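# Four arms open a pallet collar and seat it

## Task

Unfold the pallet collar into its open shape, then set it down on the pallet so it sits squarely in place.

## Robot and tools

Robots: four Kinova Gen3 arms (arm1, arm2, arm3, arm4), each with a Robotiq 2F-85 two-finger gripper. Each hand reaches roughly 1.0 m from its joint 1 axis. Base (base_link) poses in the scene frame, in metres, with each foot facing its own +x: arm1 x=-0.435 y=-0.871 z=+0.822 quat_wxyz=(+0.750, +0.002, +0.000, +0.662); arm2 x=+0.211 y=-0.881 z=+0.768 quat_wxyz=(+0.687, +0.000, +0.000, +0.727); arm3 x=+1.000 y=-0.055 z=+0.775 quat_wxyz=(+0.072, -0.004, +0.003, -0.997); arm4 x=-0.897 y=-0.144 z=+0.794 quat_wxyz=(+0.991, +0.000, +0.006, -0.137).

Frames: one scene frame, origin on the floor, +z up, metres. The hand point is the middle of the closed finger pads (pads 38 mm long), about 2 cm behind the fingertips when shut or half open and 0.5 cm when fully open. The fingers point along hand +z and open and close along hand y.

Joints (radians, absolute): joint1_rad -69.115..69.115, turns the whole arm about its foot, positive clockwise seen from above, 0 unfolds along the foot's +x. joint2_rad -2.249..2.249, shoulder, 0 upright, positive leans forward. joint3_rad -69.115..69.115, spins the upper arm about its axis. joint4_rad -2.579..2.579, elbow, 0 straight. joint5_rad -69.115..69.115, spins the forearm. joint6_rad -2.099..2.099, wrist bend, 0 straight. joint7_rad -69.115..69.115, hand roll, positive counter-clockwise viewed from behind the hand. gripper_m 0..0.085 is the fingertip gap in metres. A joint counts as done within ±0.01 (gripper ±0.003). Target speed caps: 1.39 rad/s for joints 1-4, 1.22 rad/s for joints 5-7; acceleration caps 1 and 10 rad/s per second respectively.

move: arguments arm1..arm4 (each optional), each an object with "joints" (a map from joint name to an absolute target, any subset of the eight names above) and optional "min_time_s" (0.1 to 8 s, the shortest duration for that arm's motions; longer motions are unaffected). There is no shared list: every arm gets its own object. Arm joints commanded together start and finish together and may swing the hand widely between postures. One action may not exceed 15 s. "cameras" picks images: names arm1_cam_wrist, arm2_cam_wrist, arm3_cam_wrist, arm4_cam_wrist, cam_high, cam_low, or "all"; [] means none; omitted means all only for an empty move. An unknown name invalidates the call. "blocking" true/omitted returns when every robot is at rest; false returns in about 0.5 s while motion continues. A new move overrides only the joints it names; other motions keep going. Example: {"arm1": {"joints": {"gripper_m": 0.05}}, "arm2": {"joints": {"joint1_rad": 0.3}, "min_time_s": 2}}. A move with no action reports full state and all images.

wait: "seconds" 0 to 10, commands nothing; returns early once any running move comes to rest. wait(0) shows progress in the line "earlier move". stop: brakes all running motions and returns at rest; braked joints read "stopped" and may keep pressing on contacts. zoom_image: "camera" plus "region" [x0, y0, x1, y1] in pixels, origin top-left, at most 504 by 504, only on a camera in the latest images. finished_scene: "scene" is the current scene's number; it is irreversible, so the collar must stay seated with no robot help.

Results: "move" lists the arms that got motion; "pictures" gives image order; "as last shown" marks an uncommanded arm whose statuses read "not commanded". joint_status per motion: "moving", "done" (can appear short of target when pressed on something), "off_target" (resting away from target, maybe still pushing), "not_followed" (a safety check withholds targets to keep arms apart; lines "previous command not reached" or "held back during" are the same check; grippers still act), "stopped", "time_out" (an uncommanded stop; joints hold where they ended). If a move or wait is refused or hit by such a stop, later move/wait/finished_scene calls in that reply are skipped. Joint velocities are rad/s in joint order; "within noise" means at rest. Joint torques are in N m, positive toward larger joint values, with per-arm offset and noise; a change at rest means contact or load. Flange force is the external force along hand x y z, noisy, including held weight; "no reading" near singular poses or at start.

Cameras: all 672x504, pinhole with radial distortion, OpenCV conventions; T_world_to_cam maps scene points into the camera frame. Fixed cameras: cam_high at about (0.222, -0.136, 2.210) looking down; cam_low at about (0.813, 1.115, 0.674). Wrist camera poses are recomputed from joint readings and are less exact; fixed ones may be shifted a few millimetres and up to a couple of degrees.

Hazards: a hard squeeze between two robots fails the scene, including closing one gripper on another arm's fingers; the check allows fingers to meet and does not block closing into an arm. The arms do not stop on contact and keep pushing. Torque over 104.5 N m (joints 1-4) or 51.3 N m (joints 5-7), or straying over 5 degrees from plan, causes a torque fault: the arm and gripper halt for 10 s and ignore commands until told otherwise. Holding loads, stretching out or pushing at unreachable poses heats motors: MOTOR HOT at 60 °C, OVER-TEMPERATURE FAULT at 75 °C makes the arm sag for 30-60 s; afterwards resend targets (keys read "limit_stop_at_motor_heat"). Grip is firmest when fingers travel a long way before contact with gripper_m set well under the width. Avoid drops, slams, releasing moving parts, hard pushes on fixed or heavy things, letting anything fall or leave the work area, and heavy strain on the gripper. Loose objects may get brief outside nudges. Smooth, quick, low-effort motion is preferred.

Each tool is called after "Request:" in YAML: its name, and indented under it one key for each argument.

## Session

Request:
move:
  cameras: ["all"]

Request:
zoom_image:
  camera: "cam_high"
  region: [160, 90, 510, 440]

Request:
zoom_image:
  camera: "cam_low"
  region: [0, 200, 504, 504]

Scene clock: 0.00 s.
Joint torques (N m): no reading
Flange force (N): no reading
Joint velocities: within noise
arm1.joint_positions: joint1_rad=+0.123 joint2_rad=-0.301 joint3_rad=-0.054 joint4_rad=+1.535 joint5_rad=-0.014 joint6_rad=+2.018 joint7_rad=+1.958 gripper_m=+0.085
arm1.joint_status: not commanded
arm1.hand: x=-0.3895 y=-0.7413 z=+1.3037 quat_wxyz=(+0.047, +0.772, -0.633, +0.026) (m; scene frame)
arm2.joint_positions: joint1_rad=+0.278 joint2_rad=-0.305 joint3_rad=-0.059 joint4_rad=+1.563 joint5_rad=-0.073 joint6_rad=+2.064 joint7_rad=+1.479 gripper_m=+0.085
arm2.joint_status: not commanded
arm2.hand: x=+0.2322 y=-0.7667 z=+1.2451 quat_wxyz=(+0.083, +0.618, -0.781, +0.043) (m; scene frame)
arm3.joint_positions: joint1_rad=+0.368 joint2_rad=-0.351 joint3_rad=-0.122 joint4_rad=+1.572 joint5_rad=-0.014 joint6_rad=+2.059 joint7_rad=+1.341 gripper_m=+0.085
arm3.joint_status: not commanded
arm3.hand: x=+0.8987 y=-0.0339 z=+1.2552 quat_wxyz=(+0.021, -0.984, +0.167, -0.065) (m; scene frame)
arm4.joint_positions: joint1_rad=-0.442 joint2_rad=-0.407 joint3_rad=-0.070 joint4_rad=+1.482 joint5_rad=-0.023 joint6_rad=+1.964 joint7_rad=+1.516 gripper_m=+0.085
arm4.joint_status: not commanded
arm4.hand: x=-0.7507 y=-0.1242 z=+1.3034 quat_wxyz=(-0.045, +0.093, -0.995, -0.005) (m; scene frame)
pictures: arm1_cam_wrist, arm2_cam_wrist, arm3_cam_wrist, arm4_cam_wrist, cam_high, cam_low
camera_calibration:
arm1_cam_wrist: T_world_to_cam=[[-0.97649, -0.2022, 0.07476, -0.63303], [-0.20766, 0.97537, -0.07438, 0.79201], [-0.05788, -0.08815, -0.99442, 1.35773]] pos_world=[-0.3751, -0.78081, 1.45639]
arm2_cam_wrist: T_world_to_cam=[[-0.97353, 0.22588, 0.03485, 0.35452], [0.21625, 0.95971, -0.17943, 0.96387], [-0.07398, -0.16714, -0.98315, 1.25732]] pos_world=[0.2297, -0.79496, 1.39673]
arm3_cam_wrist: T_world_to_cam=[[-0.31554, -0.94694, -0.06114, 0.32753], [-0.94105, 0.32056, -0.10801, 1.04475], [0.12188, 0.02346, -0.99227, 1.28431]] pos_world=[0.92998, -0.05488, 1.40725]
arm4_cam_wrist: T_world_to_cam=[[-0.1903, 0.9817, 0.00766, -0.0326], [0.97799, 0.18889, 0.08864, 0.69277], [0.08557, 0.02436, -0.99603, 1.51422]] pos_world=[-0.8133, -0.13573, 1.44706]

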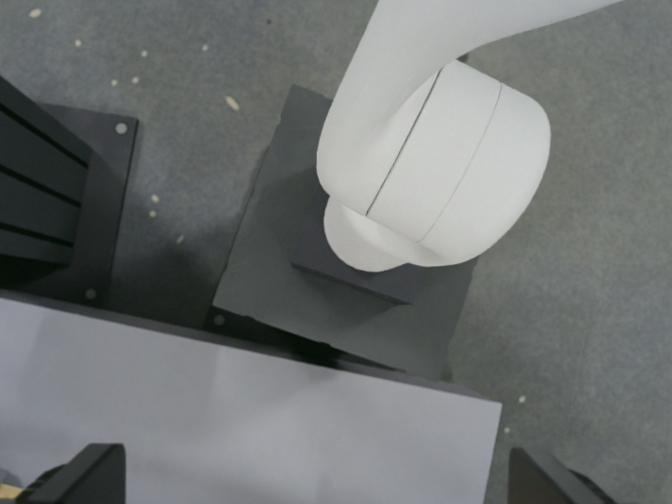

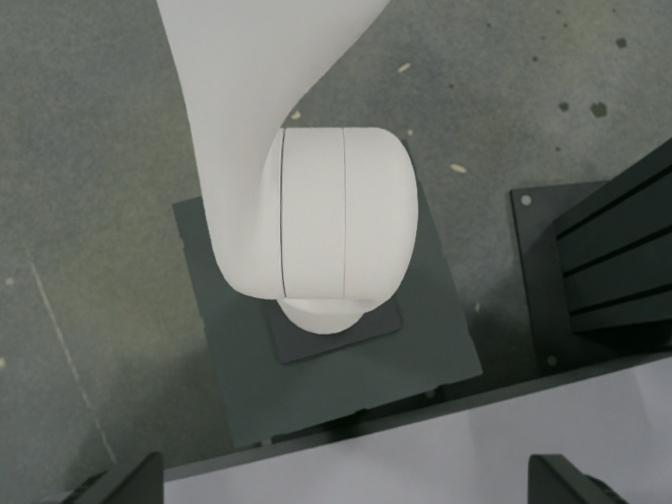

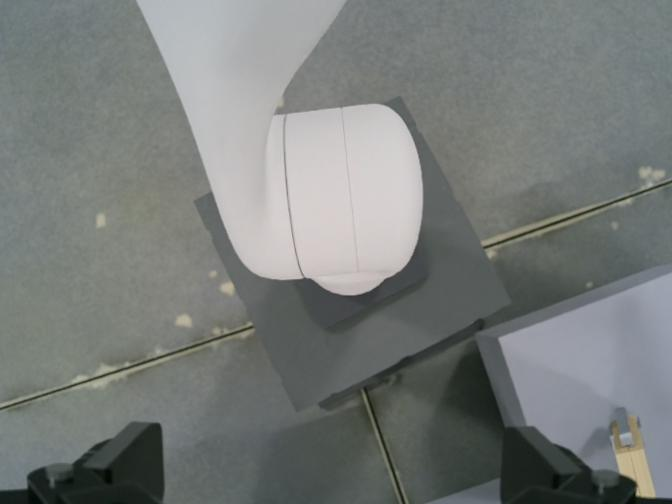

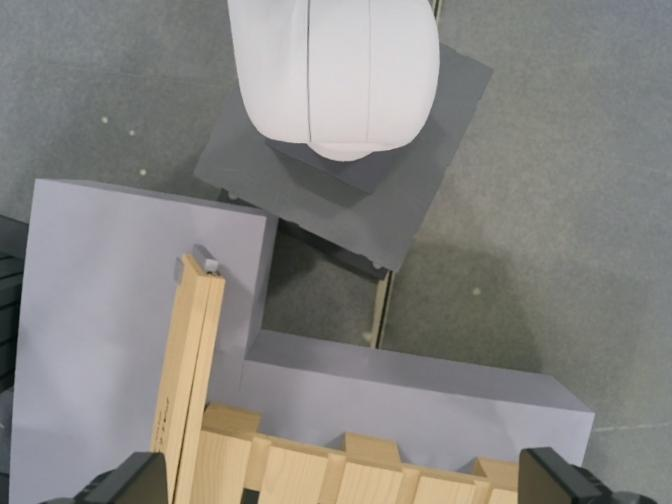

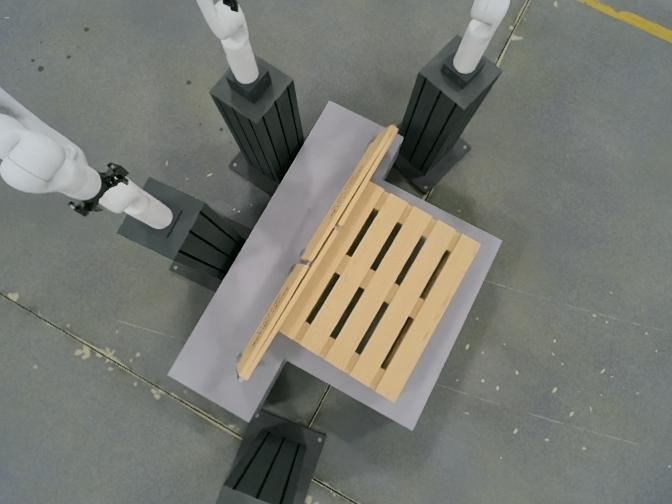

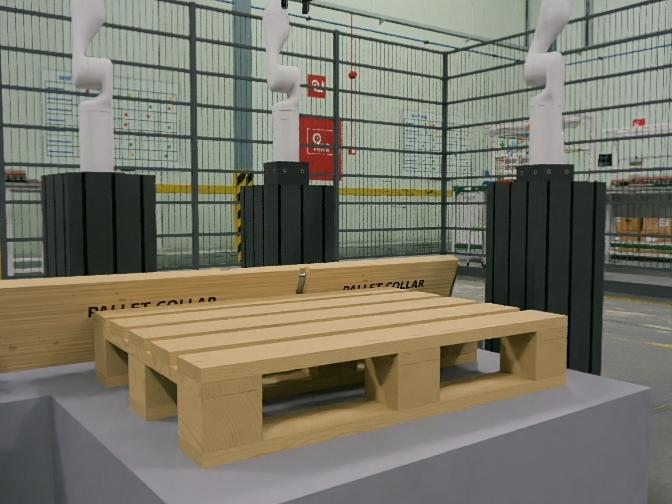

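Scaled by 1.440 from the camera's image (finer frame: 960x720).

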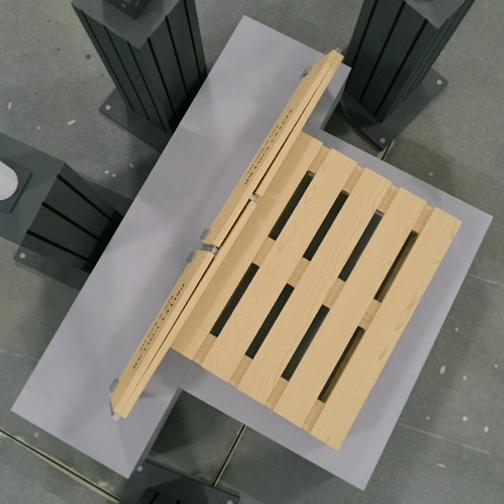

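Scaled by 1.000.

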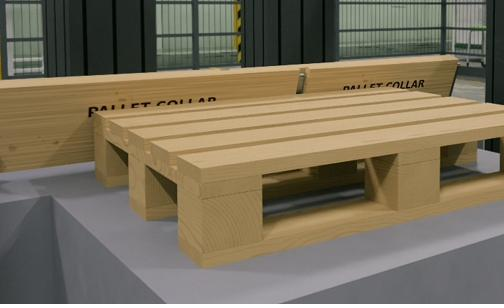

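Request:
zoom_image:
  camera: "cam_high"
  region: [220, 310, 320, 400]

Request:
zoom_image:
  camera: "cam_high"
  region: [350, 110, 420, 200]

Request:
zoom_image:
  camera: "cam_high"
  region: [280, 210, 360, 290]

Scaled by 5.040 from the camera's image (finer frame: 960x720).

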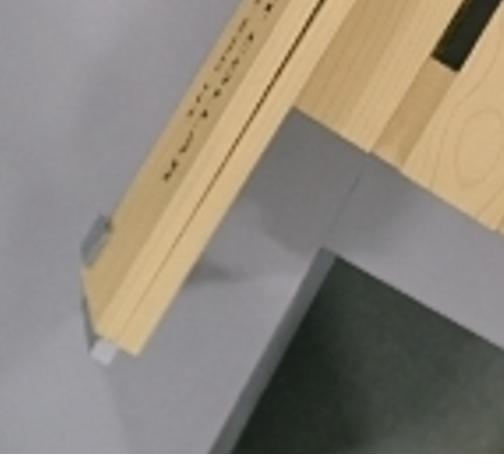

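Scaled by 5.600 from the camera's image (finer frame: 960x720).

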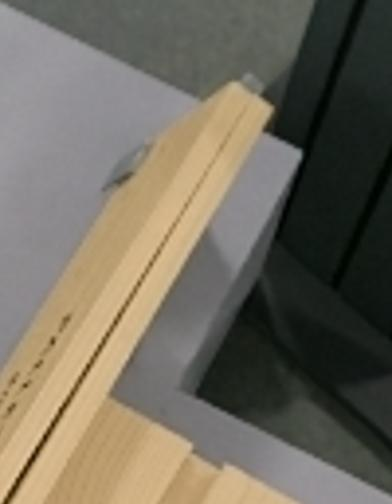

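Scaled by 6.300 from the camera's image (finer frame: 960x720).

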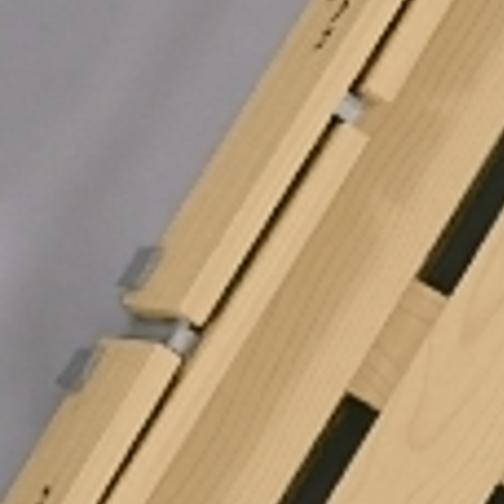

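Request:
move:
  arm2: {"joints": {"joint1_rad": -0.2854, "joint2_rad": 0.9859, "joint3_rad": 0, "joint4_rad": 0.9905, "joint5_rad": 0, "joint6_rad": 1.1652, "joint7_rad": 1.2289}, "min_time_s": 4}
  arm3: {"joints": {"joint1_rad": -0.2909, "joint2_rad": 0.7793, "joint3_rad": 0, "joint4_rad": 1.4733, "joint5_rad": 0, "joint6_rad": 0.8890, "joint7_rad": 1.1357}, "min_time_s": 4}
  arm4: {"joints": {"joint1_rad": 0.0412, "joint2_rad": 0.6271, "joint3_rad": 0, "joint4_rad": 1.9091, "joint5_rad": 0, "joint6_rad": 0.6054, "joint7_rad": 1.8867}, "min_time_s": 4}
  cameras: ["arm2_cam_wrist", "arm3_cam_wrist", "arm4_cam_wrist"]

Scene clock: 16.43 s.
Joint torques (N m): arm1=[1.44 -0.7 0.65 -8.54 0.57 0.73 -0.36] | arm2=[-0.89 -25.73 0.98 -6.97 0.12 0.07 0.1] | arm3=[0.49 -19.01 1.62 -5.97 -0.24 -0.26 -0.22] | arm4=[1.72 -16.48 2.37 -4.76 -0.15 0.76 0.28]
Flange force (N): arm1=[1.8 2.9 4.7] | arm2=[-8.6 1.3 -0.9] | arm3=[-0.7 0.4 -4.4] | arm4=[0.1 4.7 0.4]
move: arm2 done; arm3 done; arm4 done
Joint velocities: within noise
arm1: as last shown
arm2.joint_positions: joint1_rad=-0.285 joint2_rad=+0.986 joint3_rad=+0.000 joint4_rad=+0.991 joint5_rad=+0.000 joint6_rad=+1.165 joint7_rad=+1.229 gripper_m=+0.085
arm2.joint_status: all done
arm2.hand: x=+0.0207 y=-0.2696 z=+0.8500 quat_wxyz=(+0.000, +0.707, -0.707, +0.000)
arm3.joint_positions: joint1_rad=-0.291 joint2_rad=+0.779 joint3_rad=+0.000 joint4_rad=+1.473 joint5_rad=+0.000 joint6_rad=+0.889 joint7_rad=+1.136 gripper_m=+0.085
arm3.joint_status: all done
arm3.hand: x=+0.5004 y=-0.2610 z=+0.8528 quat_wxyz=(+0.003, -1.000, +0.000, +0.004)
arm4.joint_positions: joint1_rad=+0.041 joint2_rad=+0.627 joint3_rad=+0.000 joint4_rad=+1.909 joint5_rad=+0.000 joint6_rad=+0.605 joint7_rad=+1.887 gripper_m=+0.085
arm4.joint_status: all done
arm4.hand: x=-0.4998 y=-0.3000 z=+0.8444 quat_wxyz=(+0.006, +0.000, -1.000, -0.001)
arm2_cam_wrist: T_world_to_cam=[[-0.99998, -0.00587, -0.00101, 0.01874], [-0.00587, 0.99998, 0.00343, 0.32162], [0.00099, 0.00344, -0.99999, 0.99507]] pos_world=[0.01965, -0.32492, 0.99398]
arm3_cam_wrist: T_world_to_cam=[[0.01133, -0.99992, -0.00597, -0.26237], [-0.9997, -0.01146, 0.02153, 0.53144], [-0.0216, 0.00572, -0.99975, 1.01236]] pos_world=[0.55612, -0.26205, 0.9991]
arm4_cam_wrist: T_world_to_cam=[[-0.00419, 0.99996, 0.00762, 0.28971], [0.99989, 0.0043, -0.01407, 0.56366], [-0.0141, 0.00756, -0.99987, 0.9883]] pos_world=[-0.54845, -0.29959, 0.99389]

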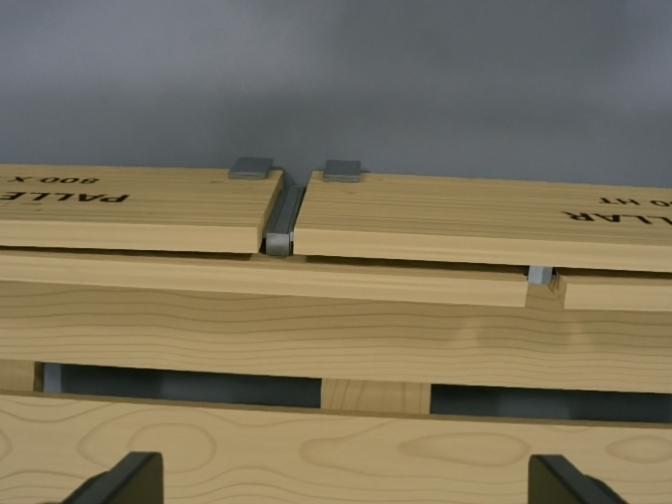

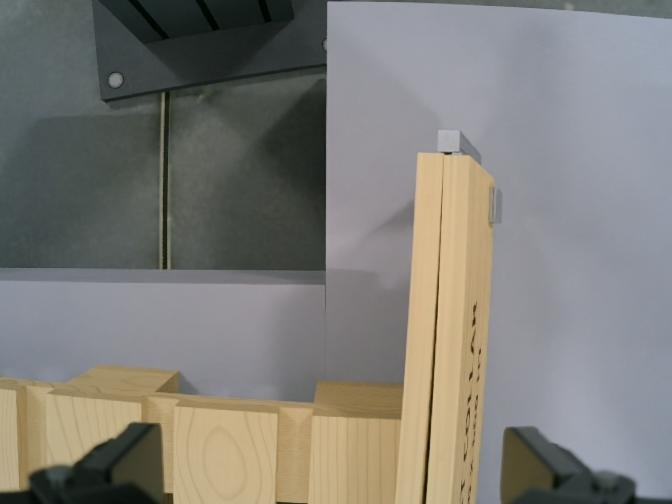

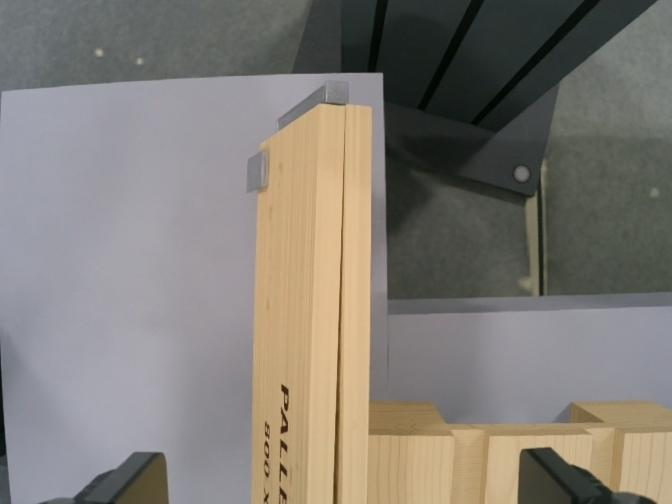

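Request:
move:
  cameras: ["cam_high","cam_low"]

Scene clock: 29.20 s.
Joint torques (N m): arm1=[1.42 -0.64 0.65 -8.6 0.56 0.73 -0.35] | arm2=[-0.88 -25.82 0.91 -6.87 0.08 0.05 0.05] | arm3=[0.45 -18.99 1.58 -5.96 -0.23 -0.23 -0.25] | arm4=[1.67 -16.49 2.33 -4.83 -0.13 0.78 0.28]
Flange force (N): arm1=[2.0 3.0 5.0] | arm2=[-9.5 1.5 -0.9] | arm3=[-0.7 0.2 -4.4] | arm4=[0.3 4.7 0.5]
Joint velocities: within noise
arm1.joint_positions: joint1_rad=+0.123 joint2_rad=-0.301 joint3_rad=-0.054 joint4_rad=+1.535 joint5_rad=-0.014 joint6_rad=+2.018 joint7_rad=+1.958 gripper_m=+0.085
arm1.joint_status: not commanded
arm1.hand: x=-0.3895 y=-0.7413 z=+1.3037 quat_wxyz=(+0.047, +0.772, -0.633, +0.026) (m; scene frame)
arm2.joint_positions: joint1_rad=-0.285 joint2_rad=+0.986 joint3_rad=+0.000 joint4_rad=+0.991 joint5_rad=+0.000 joint6_rad=+1.165 joint7_rad=+1.229 gripper_m=+0.085
arm2.joint_status: all done
arm2.hand: x=+0.0207 y=-0.2696 z=+0.8500 quat_wxyz=(+0.000, +0.707, -0.707, +0.000) (m; scene frame)
arm3.joint_positions: joint1_rad=-0.291 joint2_rad=+0.779 joint3_rad=+0.000 joint4_rad=+1.473 joint5_rad=+0.000 joint6_rad=+0.889 joint7_rad=+1.136 gripper_m=+0.085
arm3.joint_status: all done
arm3.hand: x=+0.5005 y=-0.2611 z=+0.8527 quat_wxyz=(+0.003, -1.000, +0.000, +0.004) (m; scene frame)
arm4.joint_positions: joint1_rad=+0.041 joint2_rad=+0.627 joint3_rad=+0.000 joint4_rad=+1.909 joint5_rad=+0.000 joint6_rad=+0.605 joint7_rad=+1.887 gripper_m=+0.085
arm4.joint_status: all done
arm4.hand: x=-0.4998 y=-0.3000 z=+0.8444 quat_wxyz=(+0.006, +0.000, -1.000, -0.001) (m; scene frame)
pictures: cam_high, cam_low

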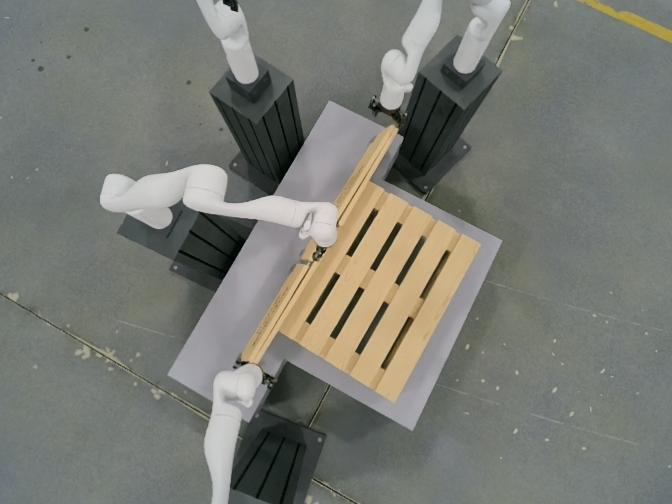

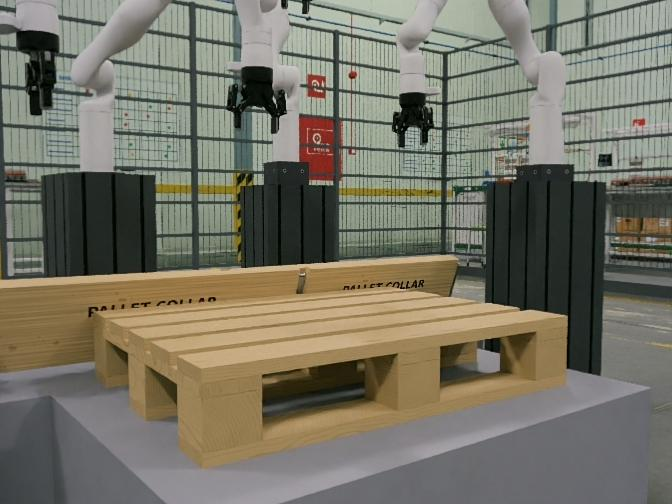

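Request:
move:
  arm3: {"joints":{"joint1_rad":-0.2077,"joint2_rad":1.2804,"joint3_rad":0,"joint4_rad":1.6807,"joint5_rad":0,"joint6_rad":0.1805,"joint7_rad":2.790,"gripper_m":0},"min_time_s":2.5}
  arm4: {"joints":{"joint1_rad":-0.1709,"joint2_rad":1.3638,"joint3_rad":0,"joint4_rad":2.1372,"joint5_rad":0,"joint6_rad":-0.3594,"joint7_rad":0.1038,"gripper_m":0},"min_time_s":2.5}
  cameras: ["arm3_cam_wrist","arm4_cam_wrist"]

Scene clock: 33.43 s.
Joint torques (N m): arm1=[1.43 -0.67 0.65 -8.53 0.55 0.73 -0.36] | arm2=[-0.96 -25.72 0.92 -6.92 0.13 0.04 0.07] | arm3=[0.47 -18.92 1.79 -0.61 -0.21 -0.29 -0.26] | arm4=[1.66 -16.01 2.44 3.32 -0.15 0.71 0.28]
Flange force (N): arm1=[1.9 2.9 4.7] | arm2=[-9.0 1.2 -1.0] | arm3=[-1.0 -3.5 -3.5] | arm4=[6.2 -1.2 -1.2]
move: arm3 done; arm4 done
Joint velocities: within noise
arm1, arm2: as last shown
arm3.joint_positions: joint1_rad=-0.208 joint2_rad=+1.280 joint3_rad=+0.000 joint4_rad=+1.681 joint5_rad=+0.000 joint6_rad=+0.181 joint7_rad=+2.790 gripper_m=+0.000
arm3.joint_status: all done
arm3.hand: x=+0.5580 y=-0.1895 z=+0.5627 quat_wxyz=(+0.005, -0.707, -0.707, +0.001)
arm4.joint_positions: joint1_rad=-0.171 joint2_rad=+1.364 joint3_rad=+0.000 joint4_rad=+2.137 joint5_rad=+0.000 joint6_rad=-0.359 joint7_rad=+0.104 gripper_m=+0.000
arm4.joint_status: all done
arm4.hand: x=-0.6035 y=-0.1995 z=+0.5559 quat_wxyz=(+0.005, -0.707, -0.707, +0.004)
arm3_cam_wrist: T_world_to_cam=[[0.99989, 0.01179, -0.00851, -0.55166], [0.01185, -0.9999, 0.0072, -0.1475], [-0.00842, -0.0073, -0.99994, 0.71346]] pos_world=[0.55935, -0.13578, 0.70978]
arm4_cam_wrist: T_world_to_cam=[[0.99997, 0.00425, -0.00703, 0.60652], [0.00423, -0.99999, -0.00303, -0.14453], [-0.00704, 0.003, -0.99997, 0.70106]] pos_world=[-0.60095, -0.14921, 0.70486]

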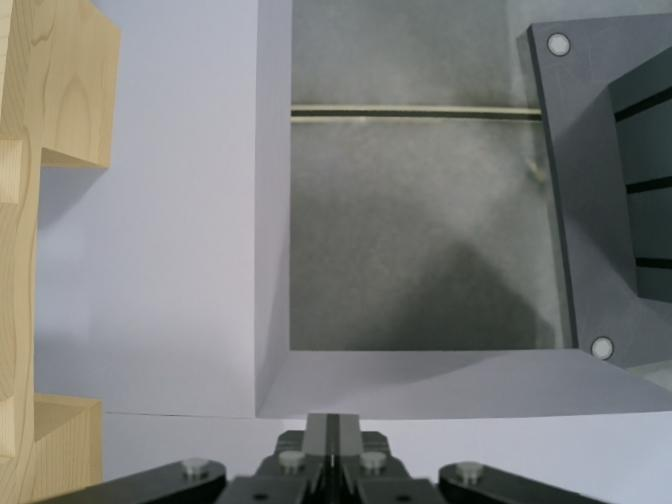

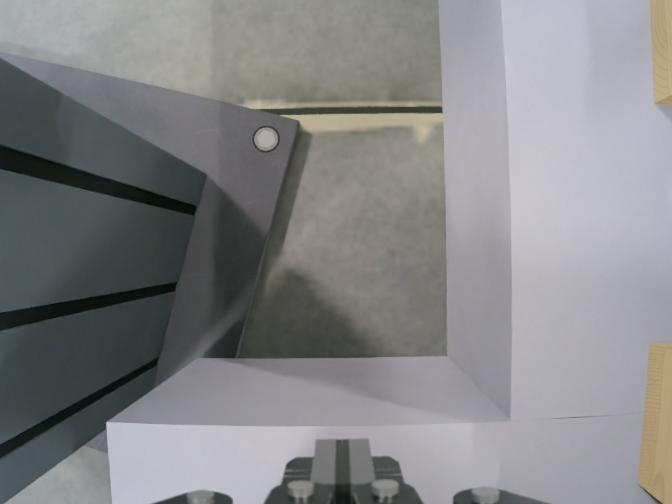

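Request:
move:
  arm3: {"joints":{"joint1_rad":-0.2279,"joint2_rad":1.4885,"joint4_rad":1.5149,"joint6_rad":0.1382,"joint7_rad":2.7695},"min_time_s":1.5}
  arm4: {"joints":{"joint1_rad":-0.1709,"joint2_rad":1.5662,"joint4_rad":1.9655,"joint6_rad":-0.3901,"joint7_rad":0.1038},"min_time_s":1.5}

Request:
move:
  arm3: {"joints":{"joint1_rad":-0.4133,"joint2_rad":1.5079,"joint4_rad":1.3661,"joint6_rad":0.2676,"joint7_rad":2.5841},"min_time_s":3}

Scene clock: 36.63 s.
Joint torques (N m): arm1=[1.44 -0.68 0.62 -8.52 0.57 0.75 -0.34] | arm2=[-0.86 -25.82 0.9 -6.85 0.09 0.08 0.03] | arm3=[0.45 -19.32 1.81 -0.22 -0.22 -0.29 -0.24] | arm4=[1.7 -16.12 2.49 3.57 -0.15 0.69 0.29]
Flange force (N): arm1=[1.8 2.9 4.7] | arm2=[-9.5 1.5 -0.9] | arm3=[-1.2 -3.8 -2.6] | arm4=[6.2 -1.0 -1.6]
move: arm3 done; arm4 done
Joint velocities: within noise
arm1, arm2: as last shown
arm3.joint_positions: joint1_rad=-0.228 joint2_rad=+1.489 joint3_rad=+0.000 joint4_rad=+1.515 joint5_rad=+0.000 joint6_rad=+0.138 joint7_rad=+2.769 gripper_m=+0.000
arm3.joint_status: all done
arm3.hand: x=+0.5572 y=-0.1989 z=+0.4746 quat_wxyz=(+0.005, -0.707, -0.707, +0.001)
arm4.joint_positions: joint1_rad=-0.171 joint2_rad=+1.566 joint3_rad=+0.000 joint4_rad=+1.966 joint5_rad=+0.000 joint6_rad=-0.390 joint7_rad=+0.104 gripper_m=+0.000
arm4.joint_status: all done
arm4.hand: x=-0.6046 y=-0.1993 z=+0.4749 quat_wxyz=(+0.005, -0.707, -0.707, +0.004)
pictures: none

Scene clock: 39.93 s.
Joint torques (N m): arm1=[1.45 -0.69 0.62 -8.55 0.57 0.72 -0.4] | arm2=[-0.91 -25.76 0.98 -6.86 0.13 0.05 0.09] | arm3=[0.48 -20.41 1.81 -1.37 -0.21 -0.26 -0.23] | arm4=[1.68 -16.17 2.43 3.63 -0.14 0.69 0.26]
Flange force (N): arm1=[1.9 2.7 4.7] | arm2=[-9.4 1.5 -1.0] | arm3=[-1.6 -3.1 -2.7] | arm4=[6.0 -0.9 -1.3]
move: arm3 done
Joint velocities: within noise
arm1, arm2, arm4: as last shown
arm3.joint_positions: joint1_rad=-0.413 joint2_rad=+1.508 joint3_rad=+0.000 joint4_rad=+1.366 joint5_rad=+0.000 joint6_rad=+0.268 joint7_rad=+2.584 gripper_m=+0.000
arm3.joint_status: all done
arm3.hand: x=+0.5572 y=-0.2989 z=+0.4741 quat_wxyz=(+0.005, -0.707, -0.707, +0.001)
pictures: none

Request:
move:
  arm4: {"joints":{"joint1_rad":-0.0264,"joint2_rad":1.5556,"joint4_rad":1.9367,"joint6_rad":-0.3507,"joint7_rad":0.2483},"min_time_s":1.5}

Request:
move:
  arm3: {"joints":{"joint1_rad":-0.5115,"joint2_rad":1.5338,"joint4_rad":1.2317,"joint6_rad":0.3761,"joint7_rad":2.4860},"min_time_s":4}
  arm4: {"joints":{"joint1_rad":0.1617,"joint2_rad":1.5355,"joint4_rad":1.8673,"joint6_rad":-0.2612,"joint7_rad":0.4364},"min_time_s":4}
  cameras: ["arm3_cam_wrist","arm4_cam_wrist","cam_low","cam_high"]

Scene clock: 47.60 s.
Joint torques (N m): arm1=[1.44 -0.71 0.67 -8.54 0.55 0.75 -0.38] | arm2=[-0.9 -25.83 0.87 -6.83 0.09 0.06 0.08] | arm3=[0.47 -20.41 1.81 -1.36 -0.21 -0.28 -0.23] | arm4=[1.7 -16.44 2.47 3.24 -0.15 0.69 0.27]
Flange force (N): arm1=[1.8 2.9 4.7] | arm2=[-9.7 1.6 -0.9] | arm3=[-1.6 -3.2 -2.7] | arm4=[6.0 -0.1 -1.6]
move: arm4 done
Joint velocities: within noise
arm1, arm2, arm3: as last shown
arm4.joint_positions: joint1_rad=-0.026 joint2_rad=+1.556 joint3_rad=+0.000 joint4_rad=+1.937 joint5_rad=+0.000 joint6_rad=-0.351 joint7_rad=+0.248 gripper_m=+0.000
arm4.joint_status: all done
arm4.hand: x=-0.6046 y=-0.2444 z=+0.4748 quat_wxyz=(+0.005, -0.707, -0.707, +0.004)
pictures: none

Scene clock: 51.90 s.
Joint torques (N m): arm1=[1.4 -0.62 0.69 -8.55 0.55 0.73 -0.33] | arm2=[-0.92 -25.81 0.93 -6.88 0.06 0.07 0.04] | arm3=[0.5 -21.3 1.82 -2.25 -0.21 -0.26 -0.24] | arm4=[1.74 -17.2 2.49 2.51 -0.17 0.74 0.26]
Flange force (N): arm1=[1.9 3.2 4.8] | arm2=[-9.3 1.4 -0.9] | arm3=[-1.8 -2.9 -2.7] | arm4=[5.5 0.6 -1.5]
move: arm3 done; arm4 done
Joint velocities: within noise
arm1, arm2: as last shown
arm3.joint_positions: joint1_rad=-0.511 joint2_rad=+1.534 joint3_rad=+0.000 joint4_rad=+1.232 joint5_rad=+0.000 joint6_rad=+0.376 joint7_rad=+2.486 gripper_m=+0.000
arm3.joint_status: all done
arm3.hand: x=+0.5573 y=-0.3610 z=+0.4736 quat_wxyz=(+0.005, -0.707, -0.707, +0.001)
arm4.joint_positions: joint1_rad=+0.162 joint2_rad=+1.536 joint3_rad=+0.000 joint4_rad=+1.867 joint5_rad=+0.000 joint6_rad=-0.261 joint7_rad=+0.436 gripper_m=+0.000
arm4.joint_status: all done
arm4.hand: x=-0.6046 y=-0.3094 z=+0.4746 quat_wxyz=(+0.005, -0.707, -0.707, +0.004)
pictures: arm3_cam_wrist, arm4_cam_wrist, cam_high, cam_low
arm3_cam_wrist: T_world_to_cam=[[0.9999, 0.01159, -0.00861, -0.54979], [0.01165, -0.99991, 0.0073, -0.31829], [-0.00852, -0.0074, -0.99994, 0.62323]] pos_world=[0.55875, -0.30728, 0.62078]
arm4_cam_wrist: T_world_to_cam=[[0.99997, 0.00425, -0.00693, 0.60745], [0.00423, -0.99999, -0.00293, -0.25474], [-0.00694, 0.0029, -0.99997, 0.62012]] pos_world=[-0.60205, -0.25911, 0.62356]

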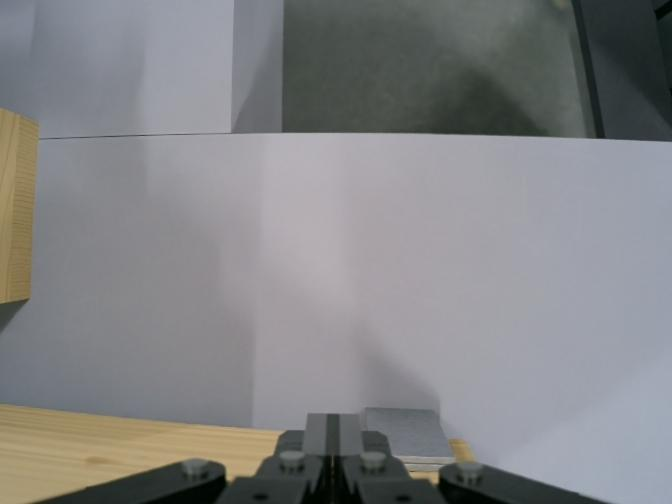

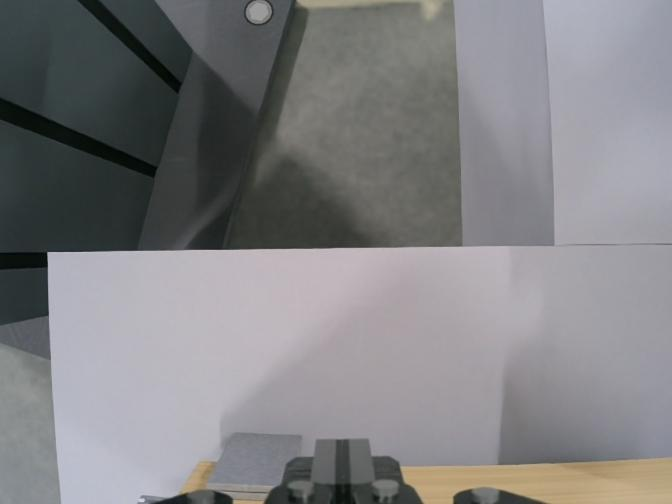

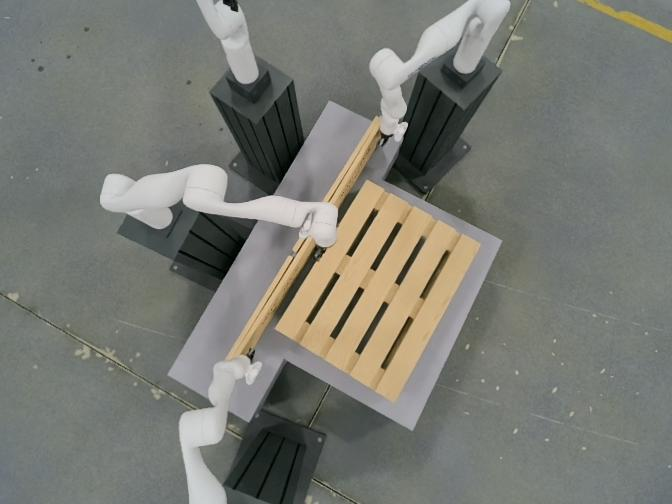

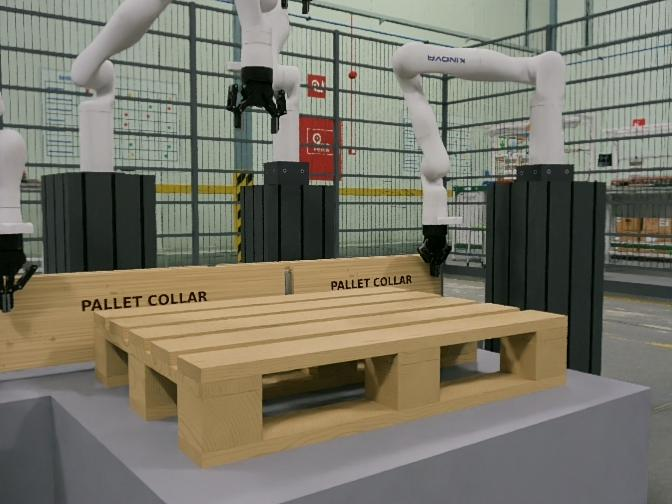

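Request:
wait:
  seconds: 0.1
  cameras: ["arm2_cam_wrist","cam_high"]

Request:
zoom_image:
  camera: "cam_high"
  region: [220, 100, 420, 380]

Scene clock: 59.73 s.
Joint torques (N m): arm1=[1.45 -0.67 0.64 -8.56 0.54 0.73 -0.34] | arm2=[-0.92 -25.84 0.94 -6.87 0.07 0.06 0.06] | arm3=[0.5 -21.3 1.81 -2.25 -0.21 -0.26 -0.25] | arm4=[1.72 -17.21 2.47 2.54 -0.17 0.72 0.28]
Flange force (N): arm1=[1.9 2.9 4.8] | arm2=[-9.5 1.4 -0.9] | arm3=[-1.8 -2.9 -2.7] | arm4=[5.4 0.7 -1.4]
Joint velocities: within noise
arm1.joint_positions: joint1_rad=+0.123 joint2_rad=-0.301 joint3_rad=-0.054 joint4_rad=+1.535 joint5_rad=-0.014 joint6_rad=+2.018 joint7_rad=+1.958 gripper_m=+0.085
arm1.joint_status: not commanded
arm1.hand: x=-0.3895 y=-0.7413 z=+1.3037 quat_wxyz=(+0.047, +0.772, -0.633, +0.026)
arm2.joint_positions: joint1_rad=-0.285 joint2_rad=+0.986 joint3_rad=+0.000 joint4_rad=+0.991 joint5_rad=+0.000 joint6_rad=+1.165 joint7_rad=+1.229 gripper_m=+0.085
arm2.joint_status: not commanded
arm2.hand: x=+0.0207 y=-0.2696 z=+0.8500 quat_wxyz=(+0.000, +0.707, -0.707, +0.000)
arm3.joint_positions: joint1_rad=-0.511 joint2_rad=+1.534 joint3_rad=+0.000 joint4_rad=+1.232 joint5_rad=+0.000 joint6_rad=+0.376 joint7_rad=+2.486 gripper_m=+0.000
arm3.joint_status: all done
arm3.hand: x=+0.5573 y=-0.3610 z=+0.4736 quat_wxyz=(+0.005, -0.707, -0.707, +0.001)
arm4.joint_positions: joint1_rad=+0.162 joint2_rad=+1.536 joint3_rad=+0.000 joint4_rad=+1.867 joint5_rad=+0.000 joint6_rad=-0.261 joint7_rad=+0.436 gripper_m=+0.000
arm4.joint_status: all done
arm4.hand: x=-0.6046 y=-0.3094 z=+0.4746 quat_wxyz=(+0.005, -0.707, -0.707, +0.004)
wait: 0.10 s; at rest from the start
arm2_cam_wrist: T_world_to_cam=[[-0.99998, -0.00587, -0.00101, 0.01874], [-0.00587, 0.99998, 0.00343, 0.32162], [0.00099, 0.00344, -0.99999, 0.99507]] pos_world=[0.01965, -0.32492, 0.99398]

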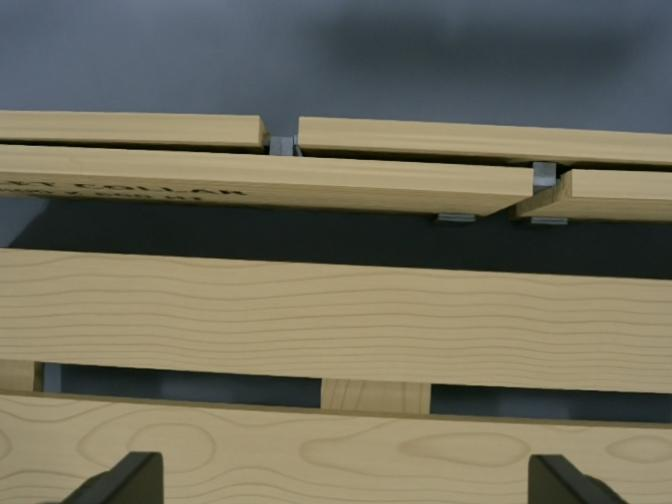

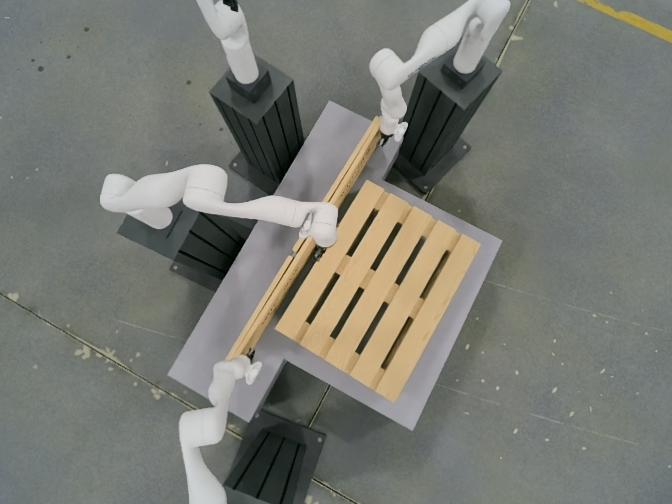

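Scaled by 1.800 from the camera's image (finer frame: 960x720).

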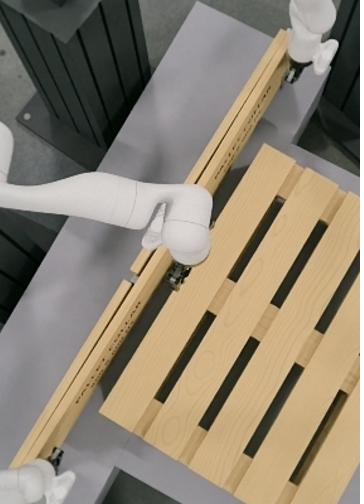

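Request:
zoom_image:
  camera: "arm2_cam_wrist"
  region: [240, 90, 600, 240]

Scaled by 1.400.

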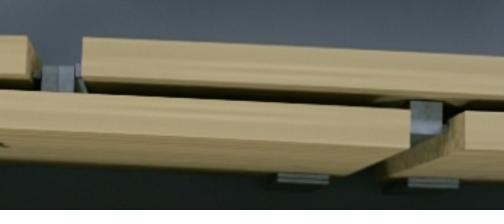

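Request:
move:
  arm3: {"joints":{"joint1_rad":-0.2077,"joint2_rad":1.2804,"joint4_rad":1.6807,"joint6_rad":0.1805,"joint7_rad":2.790},"min_time_s":2.5}
  arm4: {"joints":{"joint1_rad":-0.1709,"joint2_rad":1.3638,"joint4_rad":2.1372,"joint6_rad":-0.3594,"joint7_rad":0.1038},"min_time_s":2.5}
  arm2: {"joints":{"joint1_rad":-0.4456,"joint2_rad":0.7587,"joint3_rad":0,"joint4_rad":1.7168,"joint5_rad":0,"joint6_rad":0.6661,"joint7_rad":4.1701,"gripper_m":0.07},"min_time_s":3}
  cameras: ["arm2_cam_wrist"]

Scene clock: 74.27 s.
Joint torques (N m): arm1=[1.41 -0.67 0.59 -8.54 0.57 0.73 -0.35] | arm2=[-0.89 -20.14 0.86 -4.31 0.15 -0.05 0.04] | arm3=[0.48 -18.86 1.8 -0.59 -0.22 -0.3 -0.22] | arm4=[1.68 -16 2.46 3.37 -0.15 0.69 0.27]
Flange force (N): arm1=[1.9 2.8 4.7] | arm2=[5.9 -0.9 0.1] | arm3=[-1.1 -3.6 -3.6] | arm4=[6.2 -1.0 -1.2]
move: arm2 done; arm3 done; arm4 done
Joint velocities: within noise
arm1: as last shown
arm2.joint_positions: joint1_rad=-0.446 joint2_rad=+0.759 joint3_rad=+0.000 joint4_rad=+1.717 joint5_rad=+0.000 joint6_rad=+0.666 joint7_rad=+4.170 gripper_m=+0.070
arm2.joint_status: all done
arm2.hand: x=+0.0007 y=-0.4446 z=+0.7998 quat_wxyz=(+0.000, +0.721, +0.693, +0.000)
arm3.joint_positions: joint1_rad=-0.208 joint2_rad=+1.280 joint3_rad=+0.000 joint4_rad=+1.681 joint5_rad=+0.000 joint6_rad=+0.181 joint7_rad=+2.790 gripper_m=+0.000
arm3.joint_status: all done
arm3.hand: x=+0.5580 y=-0.1895 z=+0.5627 quat_wxyz=(+0.005, -0.707, -0.707, +0.001)
arm4.joint_positions: joint1_rad=-0.171 joint2_rad=+1.364 joint3_rad=+0.000 joint4_rad=+2.137 joint5_rad=+0.000 joint6_rad=-0.359 joint7_rad=+0.104 gripper_m=+0.000
arm4.joint_status: all done
arm4.hand: x=-0.6035 y=-0.1995 z=+0.5559 quat_wxyz=(+0.005, -0.707, -0.707, +0.004)
arm2_cam_wrist: T_world_to_cam=[[0.99941, -0.03433, -0.00116, -0.0163], [-0.03433, -0.99941, 0.00224, -0.39126], [-0.00124, -0.0022, -1, 0.94302]] pos_world=[0.00402, -0.38952, 0.94388]

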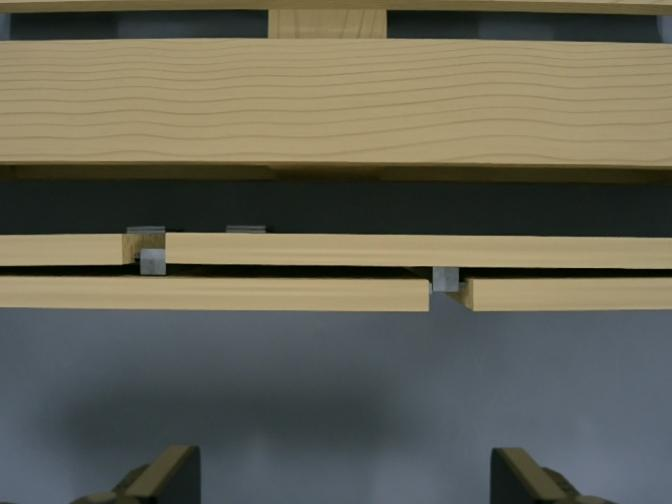

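Request:
move:
  arm2: {"joints":{"joint1_rad":-0.8181,"joint2_rad":1.6621,"joint3_rad":0,"joint4_rad":1.9141,"joint5_rad":-0.5534,"joint6_rad":-0.8539,"joint7_rad":4.2539,"gripper_m":0.07},"min_time_s":3}
  cameras: ["arm2_cam_wrist"]

Scene clock: 82.53 s.
Joint torques (N m): arm1=[1.43 -0.64 0.68 -8.53 0.58 0.72 -0.31] | arm2=[-0.92 -17.85 2.22 4.27 -0.36 -1.3 0.09] | arm3=[0.47 -18.88 1.77 -0.62 -0.21 -0.28 -0.24] | arm4=[1.66 -16.01 2.42 3.39 -0.14 0.72 0.28]
Flange force (N): arm1=[1.8 3.2 4.7] | arm2=[-0.2 -0.6 4.8] | arm3=[-1.0 -3.5 -3.6] | arm4=[6.2 -1.0 -1.1]
move: arm2 done
Joint velocities: within noise
arm1, arm3, arm4: as last shown
arm2.joint_positions: joint1_rad=-0.818 joint2_rad=+1.662 joint3_rad=+0.000 joint4_rad=+1.914 joint5_rad=-0.553 joint6_rad=-0.854 joint7_rad=+4.254 gripper_m=+0.070
arm2.joint_status: all done
arm2.hand: x=+0.0139 y=-0.5221 z=+0.4599 quat_wxyz=(-0.179, +0.697, +0.669, +0.187)
arm2_cam_wrist: T_world_to_cam=[[0.9994, -0.03458, 0.00218, -0.03431], [-0.0289, -0.86668, -0.49803, -0.16824], [0.01911, 0.49767, -0.86716, 0.80255]] pos_world=[0.01409, -0.5464, 0.61222]

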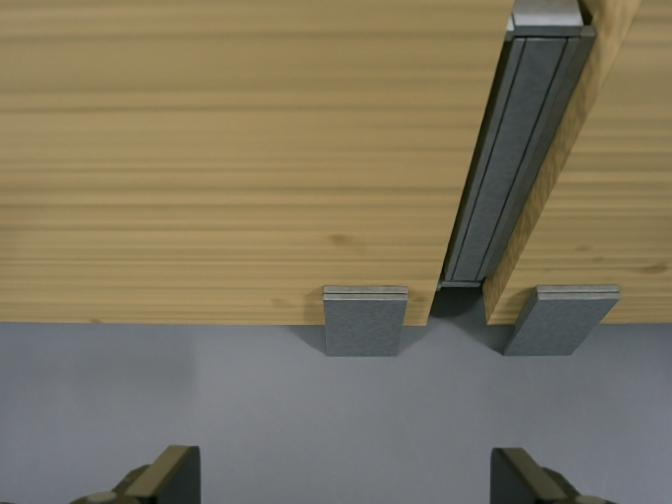

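Request:
move:
  arm2: {"joints":{"joint1_rad":-0.6495,"joint2_rad":1.8295,"joint3_rad":0,"joint4_rad":1.5777,"joint5_rad":-0.5283,"joint6_rad":-0.7389,"joint7_rad":4.4446,"gripper_m":0.07},"min_time_s":2}
  cameras: ["arm2_cam_wrist"]

Scene clock: 92.43 s.
Joint torques (N m): arm1=[1.45 -0.64 0.69 -8.56 0.56 0.7 -0.37] | arm2=[-0.96 -18.89 2.03 2.71 -0.2 -1.45 0.07] | arm3=[0.42 -18.88 1.8 -0.59 -0.24 -0.28 -0.24] | arm4=[1.66 -16 2.46 3.34 -0.13 0.7 0.28]
Flange force (N): arm1=[1.9 3.1 4.7] | arm2=[0.0 -0.3 5.8] | arm3=[-0.9 -3.6 -3.5] | arm4=[6.2 -1.1 -1.2]
move: arm2 done
Joint velocities: within noise
arm1, arm3, arm4: as last shown
arm2.joint_positions: joint1_rad=-0.650 joint2_rad=+1.829 joint3_rad=+0.000 joint4_rad=+1.578 joint5_rad=-0.528 joint6_rad=-0.739 joint7_rad=+4.445 gripper_m=+0.070
arm2.joint_status: all done
arm2.hand: x=+0.0265 y=-0.4621 z=+0.3724 quat_wxyz=(-0.180, +0.697, +0.669, +0.187)
arm2_cam_wrist: T_world_to_cam=[[0.9994, -0.03458, 0.00218, -0.04454], [-0.0289, -0.86661, -0.49815, -0.15936], [0.01911, 0.49779, -0.86709, 0.6966]] pos_world=[0.02659, -0.4864, 0.52472]

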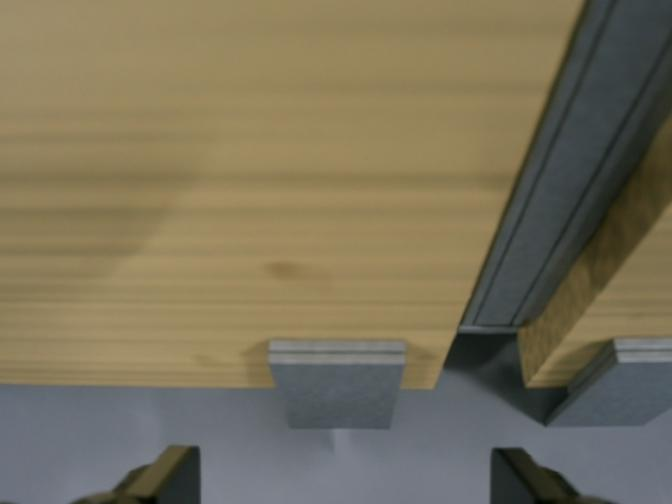

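Request:
move:
  arm2: {"joints":{"joint1_rad":-0.5467,"joint2_rad":1.8938,"joint3_rad":0,"joint4_rad":1.3355,"joint5_rad":-0.5431,"joint6_rad":-0.4917,"joint7_rad":4.6009,"gripper_m":0.07},"min_time_s":2}
  cameras: ["arm2_cam_wrist"]

Request:
move:
  arm2: {"joints":{"gripper_m":0.02}}
  cameras: ["arm2_cam_wrist"]

Scene clock: 96.40 s.
Joint torques (N m): arm1=[1.46 -0.67 0.62 -8.53 0.58 0.69 -0.37] | arm2=[-0.82 -20.28 1.89 0.91 0.05 -1.32 0.09] | arm3=[0.47 -18.9 1.78 -0.6 -0.22 -0.3 -0.22] | arm4=[1.67 -15.98 2.44 3.28 -0.15 0.68 0.3]
Flange force (N): arm1=[1.9 2.9 4.6] | arm2=[0.2 0.4 5.5] | arm3=[-1.0 -3.6 -3.5] | arm4=[6.2 -1.2 -1.4]
move: arm2 done
Joint velocities: within noise
arm1, arm3, arm4: as last shown
arm2.joint_positions: joint1_rad=-0.547 joint2_rad=+1.894 joint3_rad=+0.000 joint4_rad=+1.335 joint5_rad=-0.543 joint6_rad=-0.492 joint7_rad=+4.601 gripper_m=+0.070
arm2.joint_status: all done
arm2.hand: x=+0.0266 y=-0.4340 z=+0.3219 quat_wxyz=(-0.144, +0.706, +0.677, +0.150)
arm2_cam_wrist: T_world_to_cam=[[0.9994, -0.03446, 0.00159, -0.04326], [-0.03087, -0.91395, -0.40464, -0.21076], [0.0154, 0.40436, -0.91447, 0.61364]] pos_world=[0.02728, -0.44224, 0.47594]

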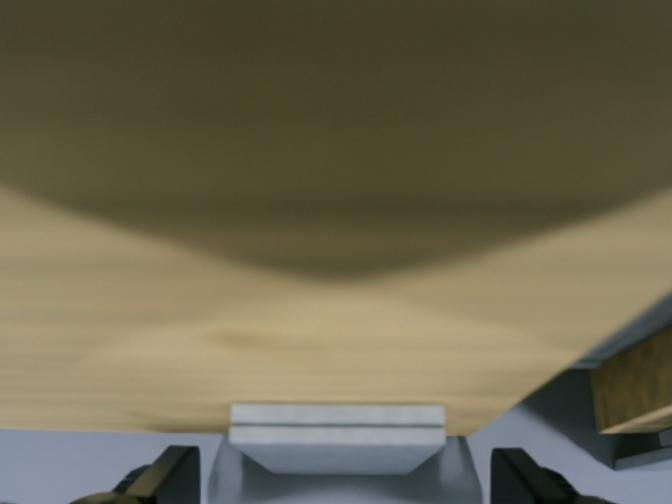

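Scene clock: 97.27 s.
Joint torques (N m): arm1=[1.42 -0.59 0.64 -8.57 0.59 0.75 -0.33] | arm2=[3.44 -13.35 5.75 0.26 -0.93 -1 -0.01] | arm3=[0.45 -18.88 1.74 -0.6 -0.21 -0.3 -0.23] | arm4=[1.66 -16.02 2.49 3.33 -0.19 0.67 0.26]
Flange force (N): arm1=[2.0 3.1 5.0] | arm2=[0.3 -4.7 -16.7] | arm3=[-1.0 -3.6 -3.5] | arm4=[6.1 -1.0 -1.2]
move: arm2 off_target
Joint velocities: within noise
arm1, arm3, arm4: as last shown
arm2.joint_positions: joint1_rad=-0.547 joint2_rad=+1.894 joint3_rad=+0.000 joint4_rad=+1.335 joint5_rad=-0.543 joint6_rad=-0.492 joint7_rad=+4.601 gripper_m=+0.032
arm2.joint_status: gripper_m off_target (ended at +0.032, target +0.020)
arm2.hand: x=+0.0265 y=-0.4340 z=+0.3219 quat_wxyz=(-0.144, +0.706, +0.677, +0.150)
arm2_cam_wrist: T_world_to_cam=[[0.9994, -0.03446, 0.00159, -0.04326], [-0.03087, -0.91399, -0.40456, -0.21085], [0.0154, 0.40427, -0.91451, 0.61353]] pos_world=[0.02728, -0.44224, 0.47584]

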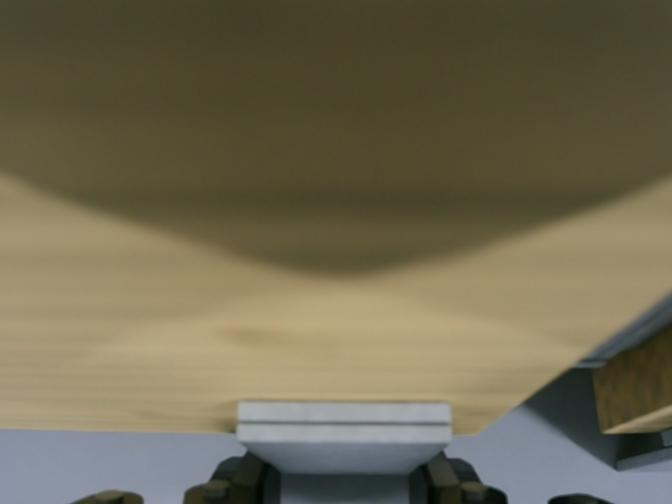

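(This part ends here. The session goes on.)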